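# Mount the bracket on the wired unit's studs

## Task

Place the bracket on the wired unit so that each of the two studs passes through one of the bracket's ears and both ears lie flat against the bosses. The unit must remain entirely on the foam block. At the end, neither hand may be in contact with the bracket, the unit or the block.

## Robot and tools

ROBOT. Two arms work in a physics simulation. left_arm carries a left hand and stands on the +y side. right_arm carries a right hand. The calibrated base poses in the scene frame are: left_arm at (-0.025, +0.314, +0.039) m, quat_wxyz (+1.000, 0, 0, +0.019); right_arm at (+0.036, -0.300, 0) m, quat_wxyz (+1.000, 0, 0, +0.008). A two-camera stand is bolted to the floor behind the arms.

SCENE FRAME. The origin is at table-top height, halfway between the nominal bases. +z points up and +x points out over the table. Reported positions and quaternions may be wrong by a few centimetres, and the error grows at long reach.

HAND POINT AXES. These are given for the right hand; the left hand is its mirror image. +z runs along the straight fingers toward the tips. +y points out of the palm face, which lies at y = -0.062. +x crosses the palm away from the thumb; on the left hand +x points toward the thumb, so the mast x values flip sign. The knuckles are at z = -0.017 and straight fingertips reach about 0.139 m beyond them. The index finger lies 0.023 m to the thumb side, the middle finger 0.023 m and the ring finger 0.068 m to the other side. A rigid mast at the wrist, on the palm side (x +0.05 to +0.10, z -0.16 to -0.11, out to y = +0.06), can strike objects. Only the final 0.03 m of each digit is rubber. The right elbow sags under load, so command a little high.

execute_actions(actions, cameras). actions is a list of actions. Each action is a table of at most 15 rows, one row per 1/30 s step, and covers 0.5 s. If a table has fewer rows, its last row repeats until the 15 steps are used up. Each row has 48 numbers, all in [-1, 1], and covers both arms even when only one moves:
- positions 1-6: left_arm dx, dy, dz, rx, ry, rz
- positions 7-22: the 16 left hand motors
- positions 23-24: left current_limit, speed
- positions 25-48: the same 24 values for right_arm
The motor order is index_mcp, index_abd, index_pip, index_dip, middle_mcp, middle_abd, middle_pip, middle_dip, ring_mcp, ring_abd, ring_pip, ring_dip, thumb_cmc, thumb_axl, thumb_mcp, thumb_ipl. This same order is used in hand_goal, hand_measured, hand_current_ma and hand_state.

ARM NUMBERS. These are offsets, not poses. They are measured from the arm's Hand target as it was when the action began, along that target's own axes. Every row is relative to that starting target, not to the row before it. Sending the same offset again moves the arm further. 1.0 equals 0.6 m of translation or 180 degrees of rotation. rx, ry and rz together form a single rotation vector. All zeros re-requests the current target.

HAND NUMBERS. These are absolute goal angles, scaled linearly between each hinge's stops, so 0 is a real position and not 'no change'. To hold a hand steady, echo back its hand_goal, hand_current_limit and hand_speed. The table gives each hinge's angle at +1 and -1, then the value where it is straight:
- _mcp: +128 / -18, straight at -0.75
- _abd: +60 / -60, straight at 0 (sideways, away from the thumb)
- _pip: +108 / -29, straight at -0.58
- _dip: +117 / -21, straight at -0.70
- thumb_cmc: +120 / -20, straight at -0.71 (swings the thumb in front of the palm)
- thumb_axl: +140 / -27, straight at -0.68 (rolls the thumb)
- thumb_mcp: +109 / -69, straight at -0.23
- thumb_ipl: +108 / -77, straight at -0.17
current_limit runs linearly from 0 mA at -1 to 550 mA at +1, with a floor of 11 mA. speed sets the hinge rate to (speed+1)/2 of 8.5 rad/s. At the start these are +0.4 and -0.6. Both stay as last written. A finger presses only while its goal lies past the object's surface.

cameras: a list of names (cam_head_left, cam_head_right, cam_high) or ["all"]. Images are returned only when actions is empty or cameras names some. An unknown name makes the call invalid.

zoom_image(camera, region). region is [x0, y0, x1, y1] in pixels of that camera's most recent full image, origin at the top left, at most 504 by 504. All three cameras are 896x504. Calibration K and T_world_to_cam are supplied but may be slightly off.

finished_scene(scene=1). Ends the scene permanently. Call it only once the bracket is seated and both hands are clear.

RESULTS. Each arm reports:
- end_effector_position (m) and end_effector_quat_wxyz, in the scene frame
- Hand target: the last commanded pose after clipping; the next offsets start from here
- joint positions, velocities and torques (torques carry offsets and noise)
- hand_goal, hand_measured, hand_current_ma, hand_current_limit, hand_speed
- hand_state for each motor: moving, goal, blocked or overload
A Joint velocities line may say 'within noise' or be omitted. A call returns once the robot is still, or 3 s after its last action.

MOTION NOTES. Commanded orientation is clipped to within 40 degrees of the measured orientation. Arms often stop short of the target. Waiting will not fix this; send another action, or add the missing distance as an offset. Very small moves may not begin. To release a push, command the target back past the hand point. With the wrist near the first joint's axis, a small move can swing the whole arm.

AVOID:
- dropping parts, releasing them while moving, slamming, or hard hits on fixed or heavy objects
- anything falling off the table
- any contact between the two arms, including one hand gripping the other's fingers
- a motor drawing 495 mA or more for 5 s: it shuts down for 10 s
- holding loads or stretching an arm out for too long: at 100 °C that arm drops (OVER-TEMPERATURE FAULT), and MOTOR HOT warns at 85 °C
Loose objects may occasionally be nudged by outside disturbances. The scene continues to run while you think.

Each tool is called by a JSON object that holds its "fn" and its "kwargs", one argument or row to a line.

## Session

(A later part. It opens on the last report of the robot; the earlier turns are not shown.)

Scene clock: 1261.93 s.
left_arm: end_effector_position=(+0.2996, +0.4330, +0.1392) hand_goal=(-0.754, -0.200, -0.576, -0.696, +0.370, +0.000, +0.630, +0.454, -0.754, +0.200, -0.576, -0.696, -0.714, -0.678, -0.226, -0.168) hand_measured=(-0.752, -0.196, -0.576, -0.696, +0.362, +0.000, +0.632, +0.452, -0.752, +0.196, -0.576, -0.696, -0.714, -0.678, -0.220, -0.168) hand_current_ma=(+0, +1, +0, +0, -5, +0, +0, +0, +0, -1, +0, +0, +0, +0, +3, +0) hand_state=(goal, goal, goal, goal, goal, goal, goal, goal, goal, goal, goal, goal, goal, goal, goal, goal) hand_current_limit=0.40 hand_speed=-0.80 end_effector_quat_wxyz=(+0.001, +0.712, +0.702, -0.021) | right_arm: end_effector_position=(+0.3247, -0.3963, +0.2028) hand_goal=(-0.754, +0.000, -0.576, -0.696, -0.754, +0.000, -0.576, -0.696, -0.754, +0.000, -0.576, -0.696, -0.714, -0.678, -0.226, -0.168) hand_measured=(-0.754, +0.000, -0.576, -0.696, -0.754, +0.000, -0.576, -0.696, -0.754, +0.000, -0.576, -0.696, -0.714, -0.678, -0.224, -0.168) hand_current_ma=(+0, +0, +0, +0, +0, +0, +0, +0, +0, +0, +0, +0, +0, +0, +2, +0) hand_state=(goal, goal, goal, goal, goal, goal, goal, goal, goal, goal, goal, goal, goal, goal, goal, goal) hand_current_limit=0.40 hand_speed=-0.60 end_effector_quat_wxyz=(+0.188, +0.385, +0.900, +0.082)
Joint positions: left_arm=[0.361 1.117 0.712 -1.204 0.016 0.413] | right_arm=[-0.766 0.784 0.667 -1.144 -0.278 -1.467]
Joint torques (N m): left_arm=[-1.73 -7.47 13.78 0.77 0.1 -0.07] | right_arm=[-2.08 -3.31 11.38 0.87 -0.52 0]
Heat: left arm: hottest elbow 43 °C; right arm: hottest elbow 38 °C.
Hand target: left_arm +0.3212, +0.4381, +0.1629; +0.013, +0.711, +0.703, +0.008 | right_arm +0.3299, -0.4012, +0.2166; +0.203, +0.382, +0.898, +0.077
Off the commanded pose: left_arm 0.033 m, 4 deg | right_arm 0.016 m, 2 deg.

{"fn": "execute_actions", "kwargs": {
  "actions": [
    [[0.004,0.004,-0.010,0,0,0,-0.754,-0.2,-0.576,-0.696,0.37,0,0.63,0.454,-0.754,0.2,-0.576,-0.696,-0.714,-0.678,-0.226,-0.168,0.4,-0.8,0,0,0,0,0,0,-0.754,0,-0.576,-0.696,-0.754,0,-0.576,-0.696,-0.754,0,-0.576,-0.696,-0.714,-0.678,-0.226,-0.168,0.4,-0.6]]
  ]
}}

Scene clock: 1266.20 s.
left_arm: end_effector_position=(+0.3067, +0.4360, +0.1476) hand_goal=(-0.754, -0.200, -0.576, -0.696, +0.370, +0.000, +0.630, +0.454, -0.754, +0.200, -0.576, -0.696, -0.714, -0.678, -0.226, -0.168) hand_measured=(-0.752, -0.196, -0.576, -0.696, +0.362, +0.000, +0.632, +0.452, -0.752, +0.196, -0.576, -0.696, -0.714, -0.678, -0.220, -0.168) hand_current_ma=(+0, +1, +0, +0, -5, +0, +0, +0, +0, -1, +0, +0, +0, +0, +3, +0) hand_state=(goal, goal, goal, goal, goal, goal, goal, goal, goal, goal, goal, goal, goal, goal, goal, goal) hand_current_limit=0.40 hand_speed=-0.80 end_effector_quat_wxyz=(+0.004, +0.712, +0.702, -0.012) | right_arm: end_effector_position=(+0.3247, -0.3963, +0.2028) hand_goal=(-0.754, +0.000, -0.576, -0.696, -0.754, +0.000, -0.576, -0.696, -0.754, +0.000, -0.576, -0.696, -0.714, -0.678, -0.226, -0.168) hand_measured=(-0.754, +0.000, -0.576, -0.696, -0.754, +0.000, -0.576, -0.696, -0.754, +0.000, -0.576, -0.696, -0.714, -0.678, -0.224, -0.168) hand_current_ma=(+0, +0, +0, +0, +0, +0, +0, +0, +0, +0, +0, +0, +0, +0, +2, +0) hand_state=(goal, goal, goal, goal, goal, goal, goal, goal, goal, goal, goal, goal, goal, goal, goal, goal) hand_current_limit=0.40 hand_speed=-0.60 end_effector_quat_wxyz=(+0.188, +0.385, +0.900, +0.082)
Joint positions: left_arm=[0.361 1.117 0.731 -1.204 0.016 0.413] | right_arm=[-0.766 0.784 0.667 -1.144 -0.278 -1.467]
Joint torques (N m): left_arm=[-1.26 -7.12 13.76 0.28 0.09 -0.05] | right_arm=[-2.08 -3.14 11.38 0.9 -0.52 0]
Heat: left arm: hottest elbow 44 °C; right arm: hottest elbow 38 °C.
Hand target: left_arm +0.3235, +0.4405, +0.1690; +0.013, +0.711, +0.703, +0.008 | right_arm +0.3299, -0.4012, +0.2166; +0.203, +0.382, +0.898, +0.077
Off the commanded pose: left_arm 0.028 m, 2 deg | right_arm 0.016 m, 2 deg.

{"fn": "execute_actions", "kwargs": {
  "actions": [
    [[0,0,0,0,0,0,-0.754,-0.09,-0.576,-0.696,0.37,0,0.63,0.454,-0.754,0.1,-0.576,-0.696,-0.714,-0.678,-0.226,-0.168,0.4,-0.9,0,0,0,0,0,0,-0.754,0,-0.576,-0.696,-0.754,0,-0.576,-0.696,-0.754,0,-0.576,-0.696,-0.714,-0.678,-0.226,-0.168,0.4,-0.6]],
    [[0,0,0,0,0,0,-0.754,0.06,-0.576,-0.696,0.37,0,0.63,0.454,-0.754,-0.05,-0.576,-0.696,-0.714,-0.678,-0.226,-0.168,0.5,-0.93,0,0,0,0,0,0,-0.754,0,-0.576,-0.696,-0.754,0,-0.576,-0.696,-0.754,0,-0.576,-0.696,-0.714,-0.678,-0.226,-0.168,0.4,-0.6]]
  ],
  "cameras": ["cam_high"]
}}

{"fn": "zoom_image", "kwargs": {
  "camera": "cam_high",
  "region": [605, 265, 655, 325]
}}

Scene clock: 1272.30 s.
left_arm: end_effector_position=(+0.3067, +0.4360, +0.1476) hand_goal=(-0.754, +0.060, -0.576, -0.696, +0.370, +0.000, +0.630, +0.454, -0.754, -0.050, -0.576, -0.696, -0.714, -0.678, -0.226, -0.168) hand_measured=(-0.752, -0.052, -0.576, -0.696, +0.362, +0.000, +0.632, +0.452, -0.752, +0.050, -0.576, -0.696, -0.714, -0.678, -0.220, -0.168) hand_current_ma=(+0, -220, +0, +0, -5, +0, +0, +0, +0, +182, +0, +0, +0, +0, +3, +0) hand_state=(goal, blocked, goal, goal, goal, goal, goal, goal, goal, blocked, goal, goal, goal, goal, goal, goal) hand_current_limit=0.50 hand_speed=-0.93 end_effector_quat_wxyz=(+0.004, +0.712, +0.702, -0.012) | right_arm: end_effector_position=(+0.3247, -0.3963, +0.2028) hand_goal=(-0.754, +0.000, -0.576, -0.696, -0.754, +0.000, -0.576, -0.696, -0.754, +0.000, -0.576, -0.696, -0.714, -0.678, -0.226, -0.168) hand_measured=(-0.754, +0.000, -0.576, -0.696, -0.754, +0.000, -0.576, -0.696, -0.754, +0.000, -0.576, -0.696, -0.714, -0.678, -0.224, -0.168) hand_current_ma=(+0, +0, +0, +0, +0, +0, +0, +0, +0, +0, +0, +0, +0, +0, +2, +0) hand_state=(goal, goal, goal, goal, goal, goal, goal, goal, goal, goal, goal, goal, goal, goal, goal, goal) hand_current_limit=0.40 hand_speed=-0.60 end_effector_quat_wxyz=(+0.188, +0.385, +0.900, +0.082)
Joint positions: left_arm=[0.361 1.117 0.731 -1.204 0.016 0.413] | right_arm=[-0.766 0.784 0.667 -1.144 -0.278 -1.467]
Joint torques (N m): left_arm=[-1.44 -7.18 13.82 0.25 0.09 -0.02] | right_arm=[-2.08 -3.19 11.37 0.88 -0.52 0]
Heat: left arm: hottest elbow 45 °C; right arm: hottest elbow 38 °C.
Hand target: left_arm +0.3235, +0.4405, +0.1690; +0.013, +0.711, +0.703, +0.008 | right_arm +0.3299, -0.4012, +0.2166; +0.203, +0.382, +0.898, +0.077
Off the commanded pose: left_arm 0.028 m, 2 deg | right_arm 0.016 m, 2 deg.
Images, in order (width x height): cam_high 896x504.

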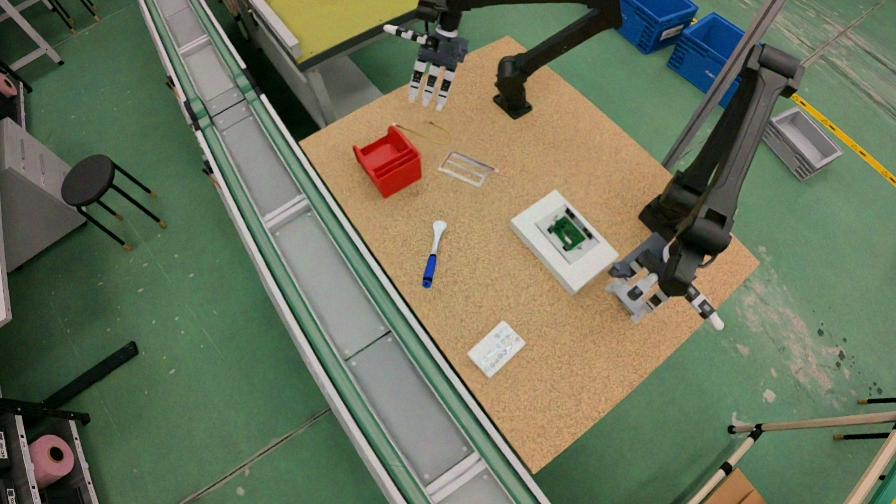

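Scaled by 8.400 from the camera's 896x504 image, which has a finer 1280x720 frame.

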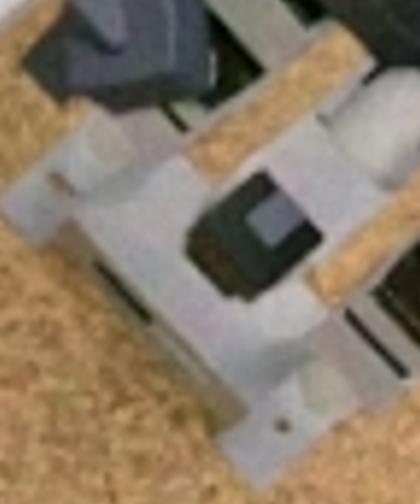

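{"fn": "execute_actions", "kwargs": {
  "actions": [
    [[0,0,0,0,0,0,-0.754,0.14,-0.576,-0.696,0.37,0,0.63,0.454,-0.754,-0.13,-0.576,-0.696,-0.714,-0.678,-0.226,-0.168,0.45,-0.93,0,0,0,0,0,0,-0.754,0,-0.576,-0.696,-0.754,0,-0.576,-0.696,-0.754,0,-0.576,-0.696,-0.714,-0.678,-0.226,-0.168,0.4,-0.6]],
    [[0,0,-0.015,0,0,0,-0.754,0.14,-0.576,-0.696,0.37,0,0.63,0.454,-0.754,-0.13,-0.576,-0.696,-0.714,-0.678,-0.226,-0.168,0.45,-0.9,0,0,0,0,0,0,-0.754,0,-0.576,-0.696,-0.754,0,-0.576,-0.696,-0.754,0,-0.576,-0.696,-0.714,-0.678,-0.226,-0.168,0.4,-0.6]]
  ],
  "cameras": ["cam_high"]
}}

{"fn": "zoom_image", "kwargs": {
  "camera": "cam_high",
  "region": [605, 265, 655, 325]
}}

Scene clock: 1277.57 s.
left_arm: end_effector_position=(+0.3038, +0.4348, +0.1489) hand_goal=(-0.754, +0.140, -0.576, -0.696, +0.370, +0.000, +0.630, +0.454, -0.754, -0.130, -0.576, -0.696, -0.714, -0.678, -0.226, -0.168) hand_measured=(-0.752, -0.048, -0.576, -0.696, +0.362, +0.000, +0.632, +0.452, -0.752, +0.046, -0.576, -0.696, -0.714, -0.678, -0.220, -0.168) hand_current_ma=(+0, -399, +0, +0, -5, +0, +0, +0, +0, +399, +0, +0, +0, +0, +3, +0) hand_state=(goal, blocked, goal, goal, goal, goal, goal, goal, goal, blocked, goal, goal, goal, goal, goal, goal) hand_current_limit=0.45 hand_speed=-0.90 end_effector_quat_wxyz=(+0.001, +0.712, +0.702, -0.019) | right_arm: end_effector_position=(+0.3247, -0.3963, +0.2028) hand_goal=(-0.754, +0.000, -0.576, -0.696, -0.754, +0.000, -0.576, -0.696, -0.754, +0.000, -0.576, -0.696, -0.714, -0.678, -0.226, -0.168) hand_measured=(-0.754, +0.000, -0.576, -0.696, -0.754, +0.000, -0.576, -0.696, -0.754, +0.000, -0.576, -0.696, -0.714, -0.678, -0.224, -0.168) hand_current_ma=(+0, +0, +0, +0, +0, +0, +0, +0, +0, +0, +0, +0, +0, +0, +2, +0) hand_state=(goal, goal, goal, goal, goal, goal, goal, goal, goal, goal, goal, goal, goal, goal, goal, goal) hand_current_limit=0.40 hand_speed=-0.60 end_effector_quat_wxyz=(+0.188, +0.385, +0.900, +0.082)
Joint positions: left_arm=[0.361 1.115 0.737 -1.226 0.016 0.413] | right_arm=[-0.766 0.784 0.667 -1.144 -0.278 -1.467]
Joint torques (N m): left_arm=[-1.38 -7.94 14.84 0.06 0.09 -0.03] | right_arm=[-2.08 -3.19 11.37 0.88 -0.52 0]
Heat: left arm: hottest elbow 45 °C; right arm: hottest elbow 38 °C.
Hand target: left_arm +0.3231, +0.4405, +0.1780; +0.013, +0.711, +0.703, +0.008 | right_arm +0.3299, -0.4012, +0.2166; +0.203, +0.382, +0.898, +0.077
Off the commanded pose: left_arm 0.035 m, 3 deg | right_arm 0.016 m, 2 deg.
Images, in order (width x height): cam_high 896x504.

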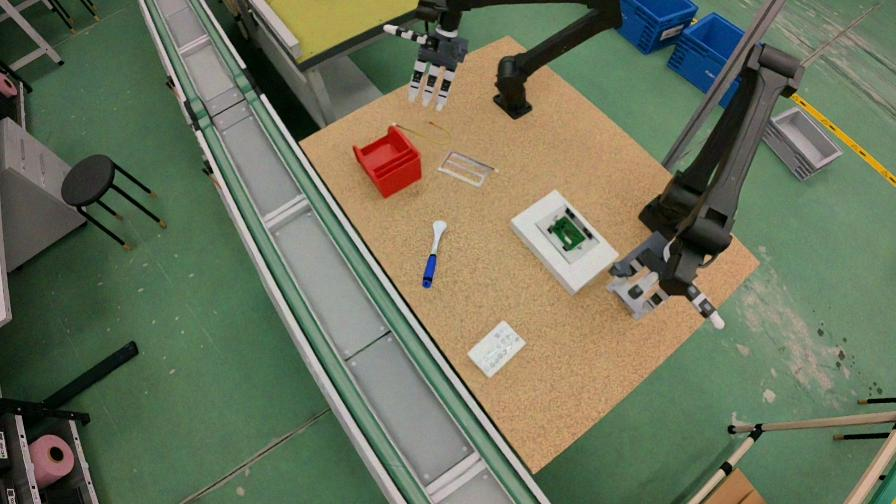

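Scaled by 8.400 from the camera's 896x504 image, which has a finer 1280x720 frame.

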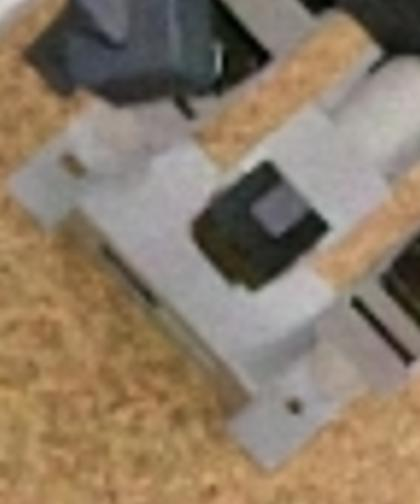

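{"fn": "execute_actions", "kwargs": {
  "actions": [
    [[0,0.003,-0.015,0,0,0,-0.754,0.14,-0.576,-0.696,0.37,0,0.63,0.454,-0.754,-0.13,-0.576,-0.696,-0.714,-0.678,-0.226,-0.168,0.45,-0.9,0,0,0,0,0,0,-0.754,0,-0.576,-0.696,-0.754,0,-0.576,-0.696,-0.754,0,-0.576,-0.696,-0.714,-0.678,-0.226,-0.168,0.4,-0.6]],
    [[0,0.003,-0.015,0,0,0,-0.754,0.14,-0.576,-0.696,0.37,0,0.63,0.454,-0.754,-0.13,-0.576,-0.696,-0.714,-0.678,-0.226,-0.168,0.45,-0.9,0,0,0,0,0,0,-0.754,0,-0.576,-0.696,-0.754,0,-0.576,-0.696,-0.754,0,-0.576,-0.696,-0.714,-0.678,-0.226,-0.168,0.4,-0.6]]
  ],
  "cameras": ["cam_high"]
}}

{"fn": "zoom_image", "kwargs": {
  "camera": "cam_high",
  "region": [605, 255, 655, 315]
}}

Scene clock: 1281.57 s.
left_arm: end_effector_position=(+0.3113, +0.4381, +0.1731) hand_goal=(-0.754, +0.140, -0.576, -0.696, +0.370, +0.000, +0.630, +0.454, -0.754, -0.130, -0.576, -0.696, -0.714, -0.678, -0.226, -0.168) hand_measured=(-0.750, +0.136, -0.574, -0.696, +0.362, +0.000, +0.632, +0.452, -0.754, -0.126, -0.578, -0.696, -0.714, -0.678, -0.220, -0.168) hand_current_ma=(+1, -1, +0, +0, -5, +0, +0, +0, +0, +1, +0, +0, +0, +0, +3, +0) hand_state=(goal, goal, goal, goal, goal, goal, goal, goal, goal, goal, goal, goal, goal, goal, goal, goal) hand_current_limit=0.45 hand_speed=-0.90 end_effector_quat_wxyz=(+0.004, +0.712, +0.702, -0.010) | right_arm: end_effector_position=(+0.3247, -0.3963, +0.2028) hand_goal=(-0.754, +0.000, -0.576, -0.696, -0.754, +0.000, -0.576, -0.696, -0.754, +0.000, -0.576, -0.696, -0.714, -0.678, -0.226, -0.168) hand_measured=(-0.754, +0.000, -0.576, -0.696, -0.754, +0.000, -0.576, -0.696, -0.754, +0.000, -0.576, -0.696, -0.714, -0.678, -0.224, -0.168) hand_current_ma=(+0, +0, +0, +0, +0, +0, +0, +0, +0, +0, +0, +0, +0, +0, +2, +0) hand_state=(goal, goal, goal, goal, goal, goal, goal, goal, goal, goal, goal, goal, goal, goal, goal, goal) hand_current_limit=0.40 hand_speed=-0.60 end_effector_quat_wxyz=(+0.188, +0.385, +0.900, +0.082)
Joint positions: left_arm=[0.361 1.102 0.792 -1.276 0.016 0.413] | right_arm=[-0.766 0.784 0.667 -1.144 -0.278 -1.467]
Joint torques (N m): left_arm=[-1.55 -7.65 14.23 0.02 0.14 -0.05] | right_arm=[-2.14 -3.19 11.4 0.85 -0.52 0.01]
Heat: left arm: hottest elbow 46 °C; right arm: hottest elbow 38 °C.
Hand target: left_arm +0.3262, +0.4406, +0.1960; +0.013, +0.711, +0.703, +0.008 | right_arm +0.3299, -0.4012, +0.2166; +0.203, +0.382, +0.898, +0.077
Off the commanded pose: left_arm 0.028 m, 2 deg | right_arm 0.016 m, 2 deg.
Images, in order (width x height): cam_high 896x504.

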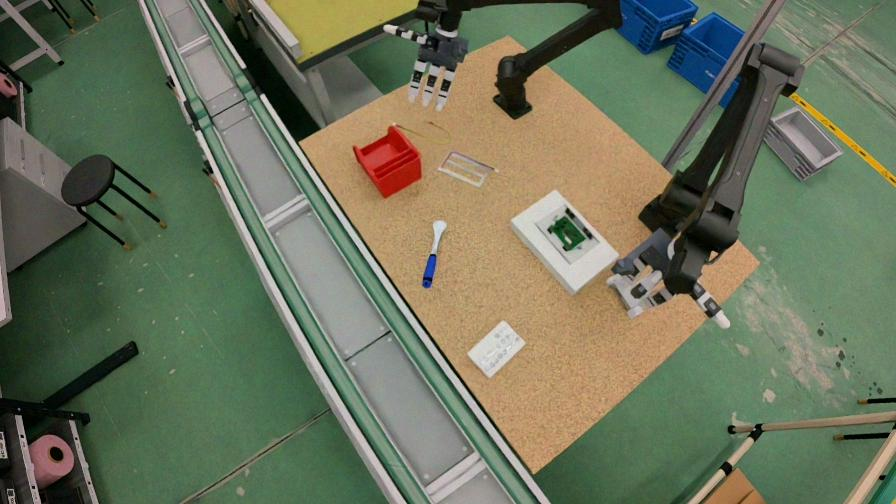

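Scaled by 8.400 from the camera's 896x504 image, which has a finer 1280x720 frame.

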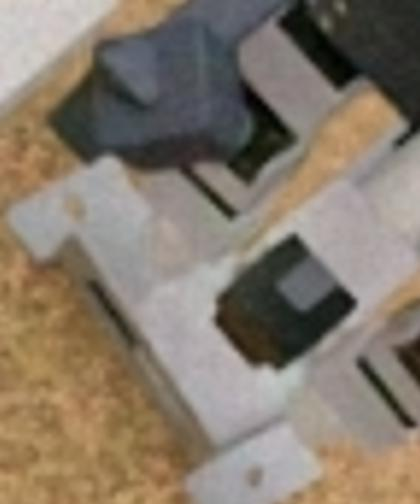

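{"fn": "execute_actions", "kwargs": {
  "actions": [
    [[0,0,-0.02,0,0,0,-0.754,-0.2,-0.576,-0.696,0.37,0,0.63,0.454,-0.754,0.2,-0.576,-0.696,-0.714,-0.678,-0.226,-0.168,0.4,-0.8,0,0,0,0,0,0,-0.754,0,-0.576,-0.696,-0.754,0,-0.576,-0.696,-0.754,0,-0.576,-0.696,-0.714,-0.678,-0.226,-0.168,0.4,-0.6]]
  ],
  "cameras": ["all"]
}}

{"fn": "zoom_image", "kwargs": {
  "camera": "cam_high",
  "region": [600, 255, 660, 325]
}}

{"fn": "zoom_image", "kwargs": {
  "camera": "cam_head_left",
  "region": [270, 320, 350, 380]
}}

{"fn": "zoom_image", "kwargs": {
  "camera": "cam_head_right",
  "region": [270, 320, 350, 380]
}}

Scene clock: 1296.07 s.
left_arm: end_effector_position=(+0.3117, +0.4383, +0.1857) hand_goal=(-0.754, -0.200, -0.576, -0.696, +0.370, +0.000, +0.630, +0.454, -0.754, +0.200, -0.576, -0.696, -0.714, -0.678, -0.226, -0.168) hand_measured=(-0.750, -0.196, -0.574, -0.696, +0.362, +0.000, +0.632, +0.452, -0.754, +0.196, -0.578, -0.696, -0.714, -0.678, -0.220, -0.168) hand_current_ma=(+1, +1, +0, +0, -5, +0, +0, +0, +0, -1, +0, +0, +0, +0, +3, +0) hand_state=(goal, goal, goal, goal, goal, goal, goal, goal, goal, goal, goal, goal, goal, goal, goal, goal) hand_current_limit=0.40 hand_speed=-0.80 end_effector_quat_wxyz=(+0.005, +0.712, +0.702, -0.009) | right_arm: end_effector_position=(+0.3247, -0.3963, +0.2028) hand_goal=(-0.754, +0.000, -0.576, -0.696, -0.754, +0.000, -0.576, -0.696, -0.754, +0.000, -0.576, -0.696, -0.714, -0.678, -0.226, -0.168) hand_measured=(-0.754, +0.000, -0.576, -0.696, -0.754, +0.000, -0.576, -0.696, -0.754, +0.000, -0.576, -0.696, -0.714, -0.678, -0.224, -0.168) hand_current_ma=(+0, +0, +0, +0, +0, +0, +0, +0, +0, +0, +0, +0, +0, +0, +2, +0) hand_state=(goal, goal, goal, goal, goal, goal, goal, goal, goal, goal, goal, goal, goal, goal, goal, goal) hand_current_limit=0.40 hand_speed=-0.60 end_effector_quat_wxyz=(+0.188, +0.385, +0.900, +0.082)
Joint positions: left_arm=[0.361 1.091 0.818 -1.311 0.016 0.413] | right_arm=[-0.766 0.784 0.667 -1.144 -0.278 -1.467]
Joint torques (N m): left_arm=[-1.49 -7.3 14.38 0.12 0.13 -0.06] | right_arm=[-2.08 -3.19 11.38 0.9 -0.52 0]
Heat: left arm: hottest elbow 46 °C; right arm: hottest elbow 38 °C.
Hand target: left_arm +0.3259, +0.4407, +0.2081; +0.013, +0.711, +0.703, +0.008 | right_arm +0.3299, -0.4012, +0.2166; +0.203, +0.382, +0.898, +0.077
Off the commanded pose: left_arm 0.027 m, 2 deg | right_arm 0.016 m, 2 deg.

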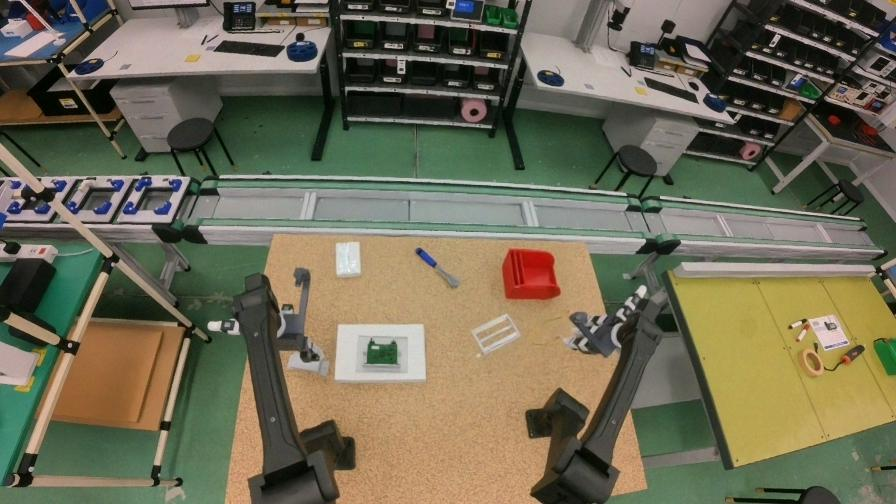

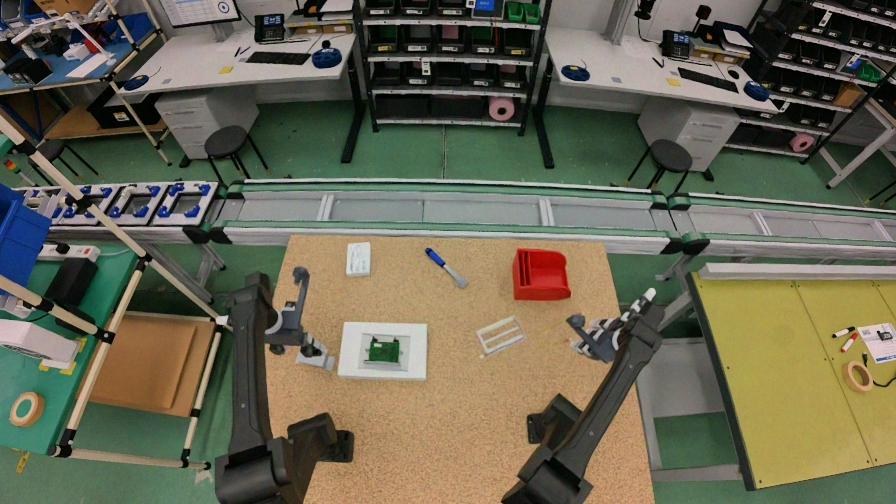

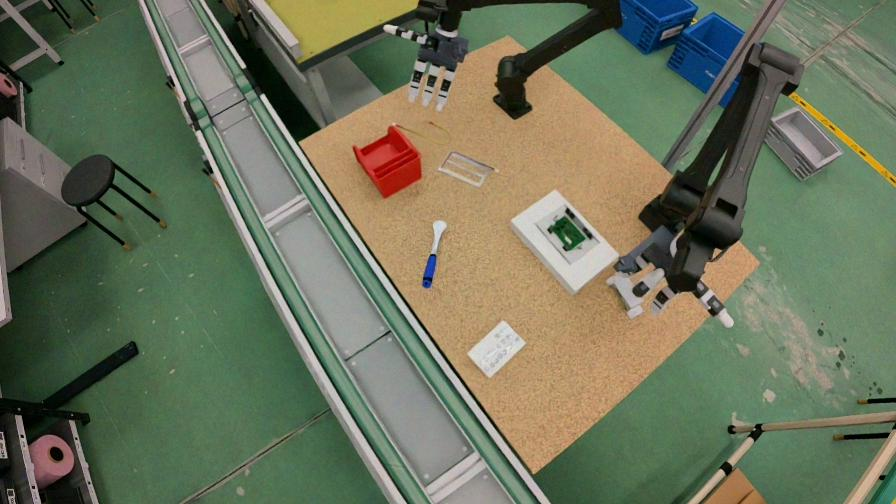

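Scaled by 7.200 from the camera's 896x504 image, which has a finer 1280x720 frame.

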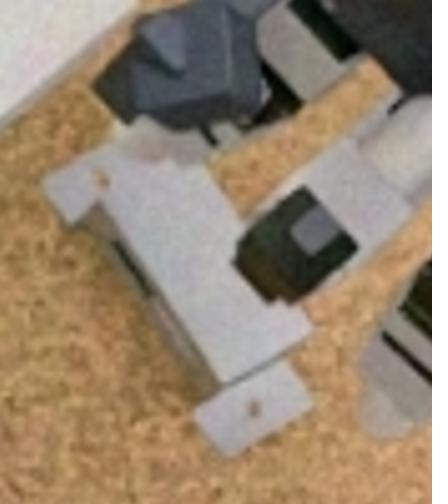

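Scaled by 6.300 from the camera's 896x504 image, which has a finer 1280x720 frame.

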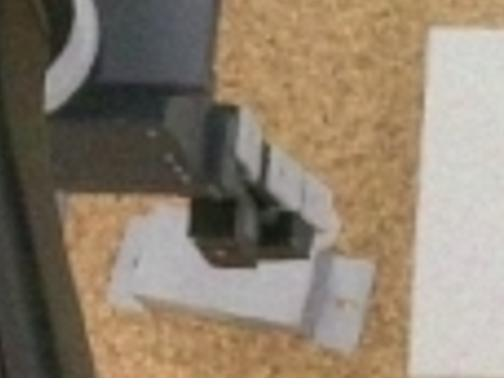

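Scaled by 6.300 from the camera's 896x504 image, which has a finer 1280x720 frame.

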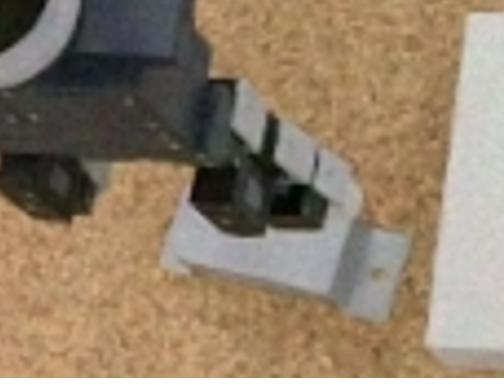

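{"fn": "execute_actions", "kwargs": {
  "actions": [
    [[-0.0433,-0.047,0.02,0.009,-0.004,0.049,-0.754,-0.22,-0.576,-0.696,0.37,0,0.63,0.454,-0.754,0.22,-0.576,-0.696,-0.714,-0.678,-0.226,-0.168,0.4,-0.8,0,0,0,0,0,0,-0.754,0,-0.576,-0.696,-0.754,0,-0.576,-0.696,-0.754,0,-0.576,-0.696,-0.714,-0.678,-0.226,-0.168,0.4,-0.6]],
    [[0,0,0.06,0,0,0,-0.754,-0.22,-0.576,-0.696,0.37,0,0.63,0.454,-0.754,0.22,-0.576,-0.696,-0.714,-0.678,-0.226,-0.168,0.4,-0.8,0,0,0,0,0,0,-0.754,0,-0.576,-0.696,-0.754,0,-0.576,-0.696,-0.754,0,-0.576,-0.696,-0.714,-0.678,-0.226,-0.168,0.4,-0.6]]
  ],
  "cameras": ["cam_high"]
}}

{"fn": "zoom_image", "kwargs": {
  "camera": "cam_high",
  "region": [600, 255, 660, 325]
}}

Scene clock: 1316.93 s.
left_arm: end_effector_position=(+0.2948, +0.4195, +0.1613) hand_goal=(-0.754, -0.220, -0.576, -0.696, +0.370, +0.000, +0.630, +0.454, -0.754, +0.220, -0.576, -0.696, -0.714, -0.678, -0.226, -0.168) hand_measured=(-0.752, -0.216, -0.574, -0.696, +0.362, +0.000, +0.632, +0.452, -0.754, +0.216, -0.578, -0.696, -0.714, -0.678, -0.220, -0.168) hand_current_ma=(+0, +1, +0, +0, -4, +0, +0, +0, +0, -1, +0, +0, +0, +0, +3, +0) hand_state=(goal, goal, goal, goal, goal, goal, goal, goal, goal, goal, goal, goal, goal, goal, goal, goal) hand_current_limit=0.40 hand_speed=-0.80 end_effector_quat_wxyz=(+0.005, +0.754, +0.657, -0.009) | right_arm: end_effector_position=(+0.3247, -0.3963, +0.2028) hand_goal=(-0.754, +0.000, -0.576, -0.696, -0.754, +0.000, -0.576, -0.696, -0.754, +0.000, -0.576, -0.696, -0.714, -0.678, -0.226, -0.168) hand_measured=(-0.754, +0.000, -0.576, -0.696, -0.754, +0.000, -0.576, -0.696, -0.754, +0.000, -0.576, -0.696, -0.714, -0.678, -0.224, -0.168) hand_current_ma=(+0, +0, +0, +0, +0, +0, +0, +0, +0, +0, +0, +0, +0, +0, +2, +0) hand_state=(goal, goal, goal, goal, goal, goal, goal, goal, goal, goal, goal, goal, goal, goal, goal, goal) hand_current_limit=0.40 hand_speed=-0.60 end_effector_quat_wxyz=(+0.188, +0.385, +0.900, +0.082)
Joint positions: left_arm=[0.36 1.051 0.723 -1.257 0.015 0.536] | right_arm=[-0.766 0.784 0.667 -1.144 -0.278 -1.467]
Joint torques (N m): left_arm=[-1.96 -5.83 9.18 1.01 0.06 0.2] | right_arm=[-2.08 -3.25 11.36 0.88 -0.52 0]
Heat: left arm: hottest elbow 47 °C; right arm: hottest elbow 38 °C.
Hand target: left_arm +0.2978, +0.4143, +0.1594; +0.007, +0.763, +0.646, -0.006 | right_arm +0.3299, -0.4012, +0.2166; +0.203, +0.382, +0.898, +0.077
Off the commanded pose: left_arm 0.006 m, 2 deg | right_arm 0.016 m, 2 deg.
Images, in order (width x height): cam_high 896x504.

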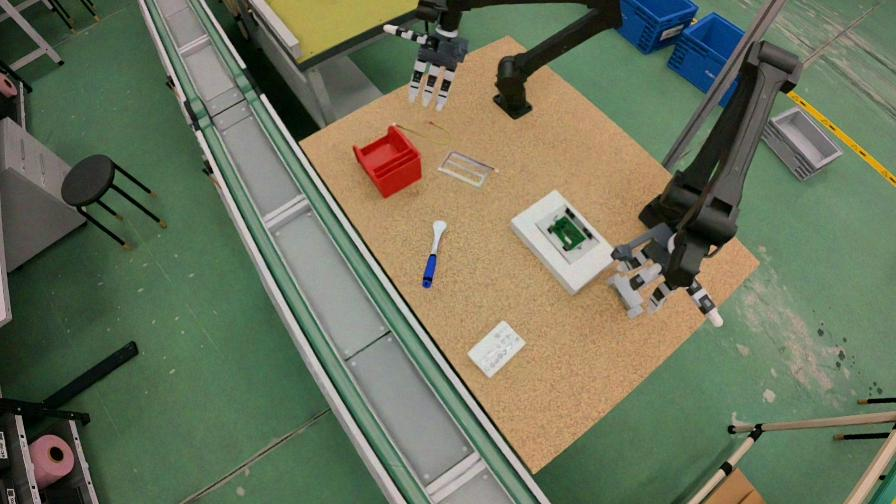

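Scaled by 7.200 from the camera's 896x504 image, which has a finer 1280x720 frame.

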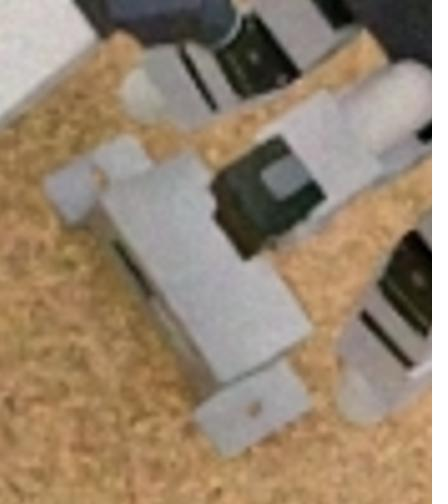

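{"fn": "execute_actions", "kwargs": {
  "actions": [
    [[-0.007,0.003,0.020,0,0,0,-0.754,-0.22,-0.576,-0.696,0.37,0,0.63,0.454,-0.754,0.22,-0.576,-0.696,-0.714,-0.678,-0.226,-0.168,0.4,-0.8,0,0,0,0,0,0,-0.754,0,-0.576,-0.696,-0.754,0,-0.576,-0.696,-0.754,0,-0.576,-0.696,-0.714,-0.678,-0.226,-0.168,0.4,-0.6]],
    [[0,0.018,-0.04,-0.009,0.004,0,-0.754,-0.22,-0.576,-0.696,0.37,0,0.63,0.454,-0.754,0.22,-0.576,-0.696,-0.714,-0.678,-0.226,-0.168,0.4,-0.8,0,0,0,0,0,0,-0.754,0,-0.576,-0.696,-0.754,0,-0.576,-0.696,-0.754,0,-0.576,-0.696,-0.714,-0.678,-0.226,-0.168,0.4,-0.6]]
  ]
}}

Scene clock: 1324.87 s.
left_arm: end_effector_position=(+0.2995, +0.4077, +0.1556) hand_goal=(-0.754, -0.220, -0.576, -0.696, +0.370, +0.000, +0.630, +0.454, -0.754, +0.220, -0.576, -0.696, -0.714, -0.678, -0.226, -0.168) hand_measured=(-0.752, -0.216, -0.574, -0.696, +0.362, +0.000, +0.632, +0.452, -0.754, +0.216, -0.578, -0.696, -0.714, -0.678, -0.220, -0.168) hand_current_ma=(+0, +1, +0, +0, -4, +0, +0, +0, +0, -1, +0, +0, +0, +0, +3, +0) hand_state=(goal, goal, goal, goal, goal, goal, goal, goal, goal, goal, goal, goal, goal, goal, goal, goal) hand_current_limit=0.40 hand_speed=-0.80 end_effector_quat_wxyz=(+0.008, +0.764, +0.645, -0.004) | right_arm: end_effector_position=(+0.3247, -0.3963, +0.2028) hand_goal=(-0.754, +0.000, -0.576, -0.696, -0.754, +0.000, -0.576, -0.696, -0.754, +0.000, -0.576, -0.696, -0.714, -0.678, -0.226, -0.168) hand_measured=(-0.754, +0.000, -0.576, -0.696, -0.754, +0.000, -0.576, -0.696, -0.754, +0.000, -0.576, -0.696, -0.714, -0.678, -0.224, -0.168) hand_current_ma=(+0, +0, +0, +0, +0, +0, +0, +0, +0, +0, +0, +0, +0, +0, +2, +0) hand_state=(goal, goal, goal, goal, goal, goal, goal, goal, goal, goal, goal, goal, goal, goal, goal, goal) hand_current_limit=0.40 hand_speed=-0.60 end_effector_quat_wxyz=(+0.188, +0.385, +0.900, +0.082)
Joint positions: left_arm=[0.322 1.052 0.706 -1.226 0.017 0.53] | right_arm=[-0.766 0.784 0.667 -1.144 -0.278 -1.467]
Joint torques (N m): left_arm=[-1.55 -6.53 12.7 0.12 0.12 -0.07] | right_arm=[-2.02 -3.19 11.38 0.87 -0.52 0]
Heat: left arm: hottest elbow 46 °C; right arm: hottest elbow 38 °C.
Hand target: left_arm +0.3095, +0.4083, +0.1714; +0.013, +0.763, +0.646, +0.008 | right_arm +0.3299, -0.4012, +0.2166; +0.203, +0.382, +0.898, +0.077
Off the commanded pose: left_arm 0.019 m, 2 deg | right_arm 0.016 m, 2 deg.

{"fn": "execute_actions", "kwargs": {
  "actions": [
    [[0.015,-0.010,0.045,0.009,-0.004,0,-0.754,-0.22,-0.576,-0.696,0.37,0,0.63,0.454,-0.754,0.22,-0.576,-0.696,-0.714,-0.678,-0.226,-0.168,0.4,-0.8,0,0,0,0,0,0,-0.754,0,-0.576,-0.696,-0.754,0,-0.576,-0.696,-0.754,0,-0.576,-0.696,-0.714,-0.678,-0.226,-0.168,0.4,-0.6]]
  ]
}}

Scene clock: 1328.57 s.
left_arm: end_effector_position=(+0.3037, +0.4140, +0.1450) hand_goal=(-0.754, -0.220, -0.576, -0.696, +0.370, +0.000, +0.630, +0.454, -0.754, +0.220, -0.576, -0.696, -0.714, -0.678, -0.226, -0.168) hand_measured=(-0.752, -0.218, -0.574, -0.696, +0.362, +0.000, +0.632, +0.452, -0.754, +0.216, -0.578, -0.696, -0.714, -0.678, -0.220, -0.168) hand_current_ma=(+0, +1, +0, +0, -4, +0, +0, +0, +0, -1, +0, +0, +0, +0, +3, +0) hand_state=(goal, goal, goal, goal, goal, goal, goal, goal, goal, goal, goal, goal, goal, goal, goal, goal) hand_current_limit=0.40 hand_speed=-0.80 end_effector_quat_wxyz=(+0.006, +0.762, +0.648, -0.010) | right_arm: end_effector_position=(+0.3247, -0.3963, +0.2028) hand_goal=(-0.754, +0.000, -0.576, -0.696, -0.754, +0.000, -0.576, -0.696, -0.754, +0.000, -0.576, -0.696, -0.714, -0.678, -0.226, -0.168) hand_measured=(-0.754, +0.000, -0.576, -0.696, -0.754, +0.000, -0.576, -0.696, -0.754, +0.000, -0.576, -0.696, -0.714, -0.678, -0.224, -0.168) hand_current_ma=(+0, +0, +0, +0, +0, +0, +0, +0, +0, +0, +0, +0, +0, +0, +2, +0) hand_state=(goal, goal, goal, goal, goal, goal, goal, goal, goal, goal, goal, goal, goal, goal, goal, goal) hand_current_limit=0.40 hand_speed=-0.60 end_effector_quat_wxyz=(+0.188, +0.385, +0.900, +0.082)
Joint positions: left_arm=[0.336 1.093 0.706 -1.199 0.017 0.536] | right_arm=[-0.766 0.784 0.667 -1.144 -0.278 -1.467]
Joint torques (N m): left_arm=[0.44 -6.12 9.51 1.03 -0.01 0.19] | right_arm=[-2.02 -3.14 11.4 0.85 -0.52 0]
Heat: left arm: hottest elbow 46 °C; right arm: hottest elbow 38 °C.
Hand target: left_arm +0.3058, +0.4179, +0.1442; +0.007, +0.763, +0.646, -0.006 | right_arm +0.3299, -0.4012, +0.2166; +0.203, +0.382, +0.898, +0.077
Off the commanded pose: left_arm 0.005 m, 1 deg | right_arm 0.016 m, 2 deg.

{"fn": "execute_actions", "kwargs": {
  "actions": [
    [[0.006,0.004,-0.045,-0.009,0.004,0,-0.754,-0.22,-0.576,-0.696,0.37,0,0.63,0.454,-0.754,0.22,-0.576,-0.696,-0.714,-0.678,-0.226,-0.168,0.4,-0.8,0,0,0,0,0,0,-0.754,0,-0.576,-0.696,-0.754,0,-0.576,-0.696,-0.754,0,-0.576,-0.696,-0.714,-0.678,-0.226,-0.168,0.4,-0.6]]
  ]
}}

Scene clock: 1333.43 s.
left_arm: end_effector_position=(+0.2982, +0.4144, +0.1537) hand_goal=(-0.754, -0.220, -0.576, -0.696, +0.370, +0.000, +0.630, +0.454, -0.754, +0.220, -0.576, -0.696, -0.714, -0.678, -0.226, -0.168) hand_measured=(-0.752, -0.218, -0.574, -0.696, +0.362, +0.000, +0.632, +0.452, -0.754, +0.216, -0.578, -0.696, -0.714, -0.678, -0.220, -0.168) hand_current_ma=(+0, +1, +0, +0, -4, +0, +0, +0, +0, -1, +0, +0, +0, +0, +3, +0) hand_state=(goal, goal, goal, goal, goal, goal, goal, goal, goal, goal, goal, goal, goal, goal, goal, goal) hand_current_limit=0.40 hand_speed=-0.80 end_effector_quat_wxyz=(+0.007, +0.762, +0.648, -0.005) | right_arm: end_effector_position=(+0.3247, -0.3963, +0.2028) hand_goal=(-0.754, +0.000, -0.576, -0.696, -0.754, +0.000, -0.576, -0.696, -0.754, +0.000, -0.576, -0.696, -0.714, -0.678, -0.226, -0.168) hand_measured=(-0.754, +0.000, -0.576, -0.696, -0.754, +0.000, -0.576, -0.696, -0.754, +0.000, -0.576, -0.696, -0.714, -0.678, -0.224, -0.168) hand_current_ma=(+0, +0, +0, +0, +0, +0, +0, +0, +0, +0, +0, +0, +0, +0, +2, +0) hand_state=(goal, goal, goal, goal, goal, goal, goal, goal, goal, goal, goal, goal, goal, goal, goal, goal) hand_current_limit=0.40 hand_speed=-0.60 end_effector_quat_wxyz=(+0.188, +0.385, +0.900, +0.082)
Joint positions: left_arm=[0.346 1.059 0.706 -1.222 0.017 0.546] | right_arm=[-0.766 0.784 0.667 -1.144 -0.278 -1.467]
Joint torques (N m): left_arm=[0.38 -6.18 13.38 0.17 0.13 0.18] | right_arm=[-2.02 -3.19 11.4 0.88 -0.52 0.01]
Heat: left arm: hottest elbow 45 °C; right arm: hottest elbow 38 °C.
Hand target: left_arm +0.3088, +0.4214, +0.1711; +0.013, +0.763, +0.646, +0.008 | right_arm +0.3299, -0.4012, +0.2166; +0.203, +0.382, +0.898, +0.077
Off the commanded pose: left_arm 0.022 m, 2 deg | right_arm 0.016 m, 2 deg.

{"fn": "execute_actions", "kwargs": {
  "actions": [
    [[0.001,-0.004,0.016,0,0,0,-0.754,-0.22,-0.576,-0.696,0.37,0,0.63,0.454,-0.754,0.22,-0.576,-0.696,-0.714,-0.678,-0.226,-0.168,0.4,-0.8,0,0,0,0,0,0,-0.754,0,-0.576,-0.696,-0.754,0,-0.576,-0.696,-0.754,0,-0.576,-0.696,-0.714,-0.678,-0.226,-0.168,0.4,-0.6]]
  ],
  "cameras": ["cam_high"]
}}

{"fn": "zoom_image", "kwargs": {
  "camera": "cam_high",
  "region": [600, 255, 660, 325]
}}

Scene clock: 1337.90 s.
left_arm: end_effector_position=(+0.2979, +0.4161, +0.1538) hand_goal=(-0.754, -0.220, -0.576, -0.696, +0.370, +0.000, +0.630, +0.454, -0.754, +0.220, -0.576, -0.696, -0.714, -0.678, -0.226, -0.168) hand_measured=(-0.752, -0.218, -0.574, -0.696, +0.362, +0.000, +0.632, +0.452, -0.754, +0.216, -0.578, -0.696, -0.714, -0.678, -0.220, -0.168) hand_current_ma=(+0, +1, +0, +0, -4, +0, +0, +0, +0, -1, +0, +0, +0, +0, +3, +0) hand_state=(goal, goal, goal, goal, goal, goal, goal, goal, goal, goal, goal, goal, goal, goal, goal, goal) hand_current_limit=0.40 hand_speed=-0.80 end_effector_quat_wxyz=(+0.008, +0.762, +0.648, -0.004) | right_arm: end_effector_position=(+0.3247, -0.3963, +0.2028) hand_goal=(-0.754, +0.000, -0.576, -0.696, -0.754, +0.000, -0.576, -0.696, -0.754, +0.000, -0.576, -0.696, -0.714, -0.678, -0.226, -0.168) hand_measured=(-0.754, +0.000, -0.576, -0.696, -0.754, +0.000, -0.576, -0.696, -0.754, +0.000, -0.576, -0.696, -0.714, -0.678, -0.224, -0.168) hand_current_ma=(+0, +0, +0, +0, +0, +0, +0, +0, +0, +0, +0, +0, +0, +0, +2, +0) hand_state=(goal, goal, goal, goal, goal, goal, goal, goal, goal, goal, goal, goal, goal, goal, goal, goal) hand_current_limit=0.40 hand_speed=-0.60 end_effector_quat_wxyz=(+0.188, +0.385, +0.900, +0.082)
Joint positions: left_arm=[0.352 1.059 0.706 -1.221 0.017 0.553] | right_arm=[-0.766 0.784 0.667 -1.144 -0.278 -1.467]
Joint torques (N m): left_arm=[0.67 -5.71 11.32 1.01 0.13 0.21] | right_arm=[-2.08 -3.14 11.4 0.88 -0.52 0]
Heat: left arm: hottest elbow 45 °C; right arm: hottest elbow 38 °C.
Hand target: left_arm +0.3068, +0.4224, +0.1615; +0.013, +0.763, +0.646, +0.008 | right_arm +0.3299, -0.4012, +0.2166; +0.203, +0.382, +0.898, +0.077
Off the commanded pose: left_arm 0.013 m, 2 deg | right_arm 0.016 m, 2 deg.
Images, in order (width x height): cam_high 896x504.

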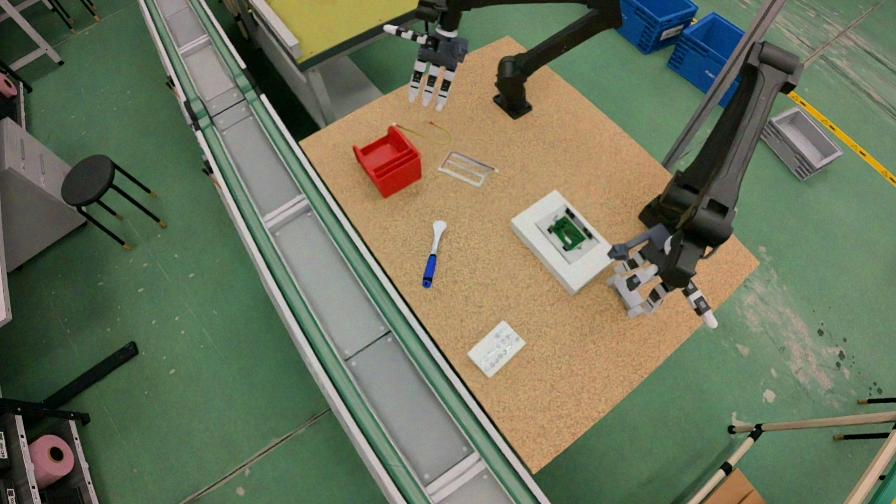

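Scaled by 7.200 from the camera's 896x504 image, which has a finer 1280x720 frame.

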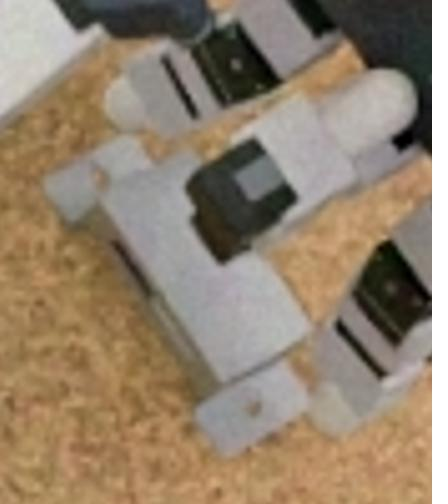

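{"fn": "execute_actions", "kwargs": {
  "actions": [
    [[0,-0.002,0.015,0,0,0,-0.754,-0.22,-0.576,-0.696,0.37,0,0.63,0.454,-0.754,0.22,-0.576,-0.696,-0.714,-0.678,-0.226,-0.168,0.4,-0.8,0,0,0,0,0,0,-0.754,0,-0.576,-0.696,-0.754,0,-0.576,-0.696,-0.754,0,-0.576,-0.696,-0.714,-0.678,-0.226,-0.168,0.4,-0.6]],
    [[0,0,0.006,0,0,0,-0.754,-0.22,-0.576,-0.696,0.37,0,0.63,0.454,-0.754,0.22,-0.576,-0.696,-0.714,-0.678,-0.226,-0.168,0.4,-0.8,0,0,0,0,0,0,-0.754,0,-0.576,-0.696,-0.754,0,-0.576,-0.696,-0.754,0,-0.576,-0.696,-0.714,-0.678,-0.226,-0.168,0.4,-0.6]]
  ]
}}

Scene clock: 1344.13 s.
left_arm: end_effector_position=(+0.3067, +0.4198, +0.1552) hand_goal=(-0.754, -0.220, -0.576, -0.696, +0.370, +0.000, +0.630, +0.454, -0.754, +0.220, -0.576, -0.696, -0.714, -0.678, -0.226, -0.168) hand_measured=(-0.752, -0.218, -0.574, -0.696, +0.362, +0.000, +0.632, +0.452, -0.754, +0.216, -0.578, -0.696, -0.714, -0.678, -0.220, -0.168) hand_current_ma=(+0, +1, +0, +0, -4, +0, +0, +0, +0, -1, +0, +0, +0, +0, +3, +0) hand_state=(goal, goal, goal, goal, goal, goal, goal, goal, goal, goal, goal, goal, goal, goal, goal, goal) hand_current_limit=0.40 hand_speed=-0.80 end_effector_quat_wxyz=(+0.013, +0.762, +0.647, +0.011) | right_arm: end_effector_position=(+0.3247, -0.3963, +0.2028) hand_goal=(-0.754, +0.000, -0.576, -0.696, -0.754, +0.000, -0.576, -0.696, -0.754, +0.000, -0.576, -0.696, -0.714, -0.678, -0.226, -0.168) hand_measured=(-0.754, +0.000, -0.576, -0.696, -0.754, +0.000, -0.576, -0.696, -0.754, +0.000, -0.576, -0.696, -0.714, -0.678, -0.224, -0.168) hand_current_ma=(+0, +0, +0, +0, +0, +0, +0, +0, +0, +0, +0, +0, +0, +0, +2, +0) hand_state=(goal, goal, goal, goal, goal, goal, goal, goal, goal, goal, goal, goal, goal, goal, goal, goal) hand_current_limit=0.40 hand_speed=-0.60 end_effector_quat_wxyz=(+0.188, +0.385, +0.900, +0.082)
Joint positions: left_arm=[0.353 1.066 0.706 -1.181 0.017 0.555] | right_arm=[-0.766 0.784 0.667 -1.144 -0.278 -1.467]
Joint torques (N m): left_arm=[0.44 -5.13 8.91 1.14 0.16 0.2] | right_arm=[-2.02 -3.19 11.38 0.88 -0.52 0]
Heat: left arm: hottest elbow 45 °C; right arm: hottest elbow 38 °C.
Hand target: left_arm +0.3059, +0.4224, +0.1488; +0.013, +0.763, +0.646, +0.008 | right_arm +0.3299, -0.4012, +0.2166; +0.203, +0.382, +0.898, +0.077
Off the commanded pose: left_arm 0.007 m, 0 deg | right_arm 0.016 m, 2 deg.

{"fn": "execute_actions", "kwargs": {
  "actions": [
    [[-0.0148,-0.0134,0.0167,0.009,-0.004,0,-0.754,-0.22,-0.576,-0.696,0.37,0,0.63,0.454,-0.754,0.22,-0.576,-0.696,-0.714,-0.678,-0.226,-0.168,0.4,-0.8,0,0,0,0,0,0,-0.754,0,-0.576,-0.696,-0.754,0,-0.576,-0.696,-0.754,0,-0.576,-0.696,-0.714,-0.678,-0.226,-0.168,0.4,-0.6]]
  ]
}}

Scene clock: 1348.97 s.
left_arm: end_effector_position=(+0.3003, +0.4172, +0.1472) hand_goal=(-0.754, -0.220, -0.576, -0.696, +0.370, +0.000, +0.630, +0.454, -0.754, +0.220, -0.576, -0.696, -0.714, -0.678, -0.226, -0.168) hand_measured=(-0.752, -0.218, -0.574, -0.696, +0.362, +0.000, +0.632, +0.452, -0.754, +0.216, -0.578, -0.696, -0.714, -0.678, -0.220, -0.168) hand_current_ma=(+0, +1, +0, +0, -4, +0, +0, +0, +0, -1, +0, +0, +0, +0, +3, +0) hand_state=(goal, goal, goal, goal, goal, goal, goal, goal, goal, goal, goal, goal, goal, goal, goal, goal) hand_current_limit=0.40 hand_speed=-0.80 end_effector_quat_wxyz=(+0.010, +0.762, +0.647, +0.003) | right_arm: end_effector_position=(+0.3247, -0.3963, +0.2028) hand_goal=(-0.754, +0.000, -0.576, -0.696, -0.754, +0.000, -0.576, -0.696, -0.754, +0.000, -0.576, -0.696, -0.714, -0.678, -0.226, -0.168) hand_measured=(-0.754, +0.000, -0.576, -0.696, -0.754, +0.000, -0.576, -0.696, -0.754, +0.000, -0.576, -0.696, -0.714, -0.678, -0.224, -0.168) hand_current_ma=(+0, +0, +0, +0, +0, +0, +0, +0, +0, +0, +0, +0, +0, +0, +2, +0) hand_state=(goal, goal, goal, goal, goal, goal, goal, goal, goal, goal, goal, goal, goal, goal, goal, goal) hand_current_limit=0.40 hand_speed=-0.60 end_effector_quat_wxyz=(+0.188, +0.385, +0.900, +0.082)
Joint positions: left_arm=[0.353 1.066 0.688 -1.181 0.017 0.555] | right_arm=[-0.766 0.784 0.667 -1.144 -0.278 -1.467]
Joint torques (N m): left_arm=[-0.91 -5.19 8.38 0.72 -0.02 0.07] | right_arm=[-2.08 -3.25 11.38 0.88 -0.52 0]
Heat: left arm: hottest elbow 45 °C; right arm: hottest elbow 38 °C.
Hand target: left_arm +0.2969, +0.4149, +0.1386; +0.007, +0.763, +0.646, -0.006 | right_arm +0.3299, -0.4012, +0.2166; +0.203, +0.382, +0.898, +0.077
Off the commanded pose: left_arm 0.010 m, 1 deg | right_arm 0.016 m, 2 deg.

{"fn": "execute_actions", "kwargs": {
  "actions": [
    [[-0.003,-0.004,0.006,0,0,0,-0.754,-0.22,-0.576,-0.696,0.37,0,0.63,0.454,-0.754,0.22,-0.576,-0.696,-0.714,-0.678,-0.226,-0.168,0.4,-0.8,0,0,0,0,0,0,-0.754,0,-0.576,-0.696,-0.754,0,-0.576,-0.696,-0.754,0,-0.576,-0.696,-0.714,-0.678,-0.226,-0.168,0.4,-0.6]]
  ]
}}

Scene clock: 1353.83 s.
left_arm: end_effector_position=(+0.2962, +0.4155, +0.1419) hand_goal=(-0.754, -0.220, -0.576, -0.696, +0.370, +0.000, +0.630, +0.454, -0.754, +0.220, -0.576, -0.696, -0.714, -0.678, -0.226, -0.168) hand_measured=(-0.752, -0.218, -0.574, -0.696, +0.362, +0.000, +0.632, +0.452, -0.754, +0.216, -0.578, -0.696, -0.714, -0.678, -0.220, -0.168) hand_current_ma=(+0, +1, +0, +0, -4, +0, +0, +0, +0, -1, +0, +0, +0, +0, +3, +0) hand_state=(goal, goal, goal, goal, goal, goal, goal, goal, goal, goal, goal, goal, goal, goal, goal, goal) hand_current_limit=0.40 hand_speed=-0.80 end_effector_quat_wxyz=(+0.008, +0.762, +0.647, -0.003) | right_arm: end_effector_position=(+0.3247, -0.3963, +0.2028) hand_goal=(-0.754, +0.000, -0.576, -0.696, -0.754, +0.000, -0.576, -0.696, -0.754, +0.000, -0.576, -0.696, -0.714, -0.678, -0.226, -0.168) hand_measured=(-0.754, +0.000, -0.576, -0.696, -0.754, +0.000, -0.576, -0.696, -0.754, +0.000, -0.576, -0.696, -0.714, -0.678, -0.224, -0.168) hand_current_ma=(+0, +0, +0, +0, +0, +0, +0, +0, +0, +0, +0, +0, +0, +0, +2, +0) hand_state=(goal, goal, goal, goal, goal, goal, goal, goal, goal, goal, goal, goal, goal, goal, goal, goal) hand_current_limit=0.40 hand_speed=-0.60 end_effector_quat_wxyz=(+0.188, +0.385, +0.900, +0.082)
Joint positions: left_arm=[0.353 1.066 0.676 -1.18 0.017 0.555] | right_arm=[-0.766 0.784 0.667 -1.144 -0.278 -1.467]
Joint torques (N m): left_arm=[-0.97 -5.48 8.25 1.01 0.01 0.05] | right_arm=[-2.02 -3.25 11.37 0.91 -0.51 0]
Heat: left arm: hottest elbow 45 °C; right arm: hottest elbow 38 °C.
Hand target: left_arm +0.2943, +0.4135, +0.1352; +0.007, +0.763, +0.646, -0.006 | right_arm +0.3299, -0.4012, +0.2166; +0.203, +0.382, +0.898, +0.077
Off the commanded pose: left_arm 0.007 m, 0 deg | right_arm 0.016 m, 2 deg.

{"fn": "execute_actions", "kwargs": {
  "actions": [
    [[0,0,0,0,0,0,-0.754,-0.1,-0.576,-0.696,0.37,0,0.63,0.454,-0.754,0.11,-0.576,-0.696,-0.714,-0.678,-0.226,-0.168,0.4,-0.85,0,0,0,0,0,0,-0.754,0,-0.576,-0.696,-0.754,0,-0.576,-0.696,-0.754,0,-0.576,-0.696,-0.714,-0.678,-0.226,-0.168,0.4,-0.6]],
    [[0,0,0,0,0,0,-0.754,0.03,-0.576,-0.696,0.37,0,0.63,0.454,-0.754,-0.02,-0.576,-0.696,-0.714,-0.678,-0.226,-0.168,0.35,-0.93,0,0,0,0,0,0,-0.754,0,-0.576,-0.696,-0.754,0,-0.576,-0.696,-0.754,0,-0.576,-0.696,-0.714,-0.678,-0.226,-0.168,0.4,-0.6]]
  ],
  "cameras": ["cam_high"]
}}

{"fn": "zoom_image", "kwargs": {
  "camera": "cam_high",
  "region": [600, 255, 660, 325]
}}

Scene clock: 1360.37 s.
left_arm: end_effector_position=(+0.2962, +0.4155, +0.1419) hand_goal=(-0.754, +0.030, -0.576, -0.696, +0.370, +0.000, +0.630, +0.454, -0.754, -0.020, -0.576, -0.696, -0.714, -0.678, -0.226, -0.168) hand_measured=(-0.752, -0.046, -0.574, -0.696, +0.362, +0.000, +0.632, +0.452, -0.754, +0.070, -0.578, -0.696, -0.714, -0.678, -0.220, -0.168) hand_current_ma=(+0, -117, +0, +0, -4, +0, +0, +0, +0, +154, +0, +0, +0, +0, +3, +0) hand_state=(goal, blocked, goal, goal, goal, goal, goal, goal, goal, blocked, goal, goal, goal, goal, goal, goal) hand_current_limit=0.35 hand_speed=-0.93 end_effector_quat_wxyz=(+0.008, +0.762, +0.647, -0.003) | right_arm: end_effector_position=(+0.3247, -0.3963, +0.2028) hand_goal=(-0.754, +0.000, -0.576, -0.696, -0.754, +0.000, -0.576, -0.696, -0.754, +0.000, -0.576, -0.696, -0.714, -0.678, -0.226, -0.168) hand_measured=(-0.754, +0.000, -0.576, -0.696, -0.754, +0.000, -0.576, -0.696, -0.754, +0.000, -0.576, -0.696, -0.714, -0.678, -0.224, -0.168) hand_current_ma=(+0, +0, +0, +0, +0, +0, +0, +0, +0, +0, +0, +0, +0, +0, +2, +0) hand_state=(goal, goal, goal, goal, goal, goal, goal, goal, goal, goal, goal, goal, goal, goal, goal, goal) hand_current_limit=0.40 hand_speed=-0.60 end_effector_quat_wxyz=(+0.188, +0.385, +0.900, +0.082)
Joint positions: left_arm=[0.353 1.066 0.676 -1.18 0.018 0.555] | right_arm=[-0.766 0.784 0.667 -1.144 -0.278 -1.467]
Joint torques (N m): left_arm=[-0.97 -5.36 8.27 0.98 0 0.07] | right_arm=[-2.08 -3.25 11.38 0.9 -0.52 0]
Heat: left arm: hottest elbow 45 °C; right arm: hottest elbow 38 °C.
Hand target: left_arm +0.2944, +0.4135, +0.1352; +0.007, +0.763, +0.646, -0.006 | right_arm +0.3299, -0.4012, +0.2166; +0.203, +0.382, +0.898, +0.077
Off the commanded pose: left_arm 0.007 m, 0 deg | right_arm 0.016 m, 2 deg.
Images, in order (width x height): cam_high 896x504.

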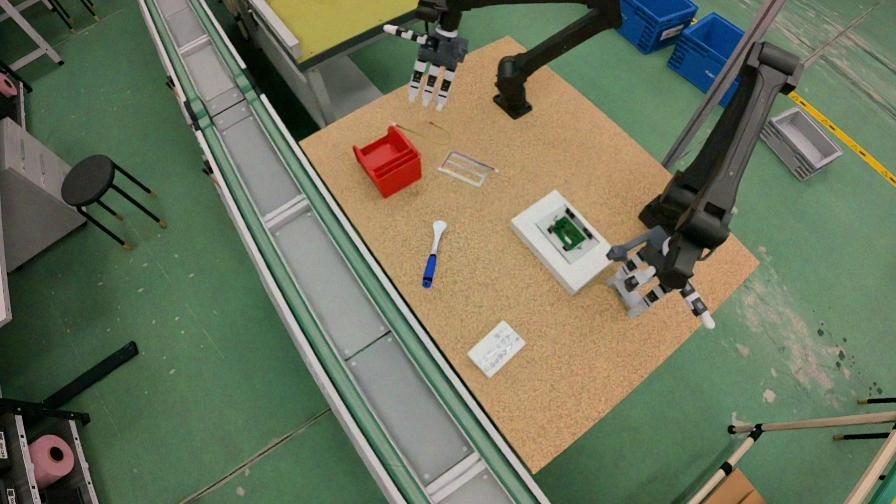

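Scaled by 7.200 from the camera's 896x504 image, which has a finer 1280x720 frame.

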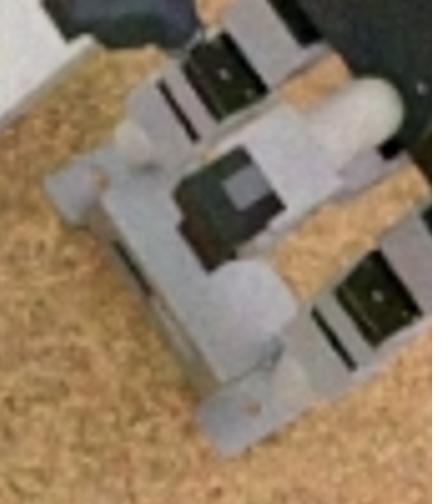

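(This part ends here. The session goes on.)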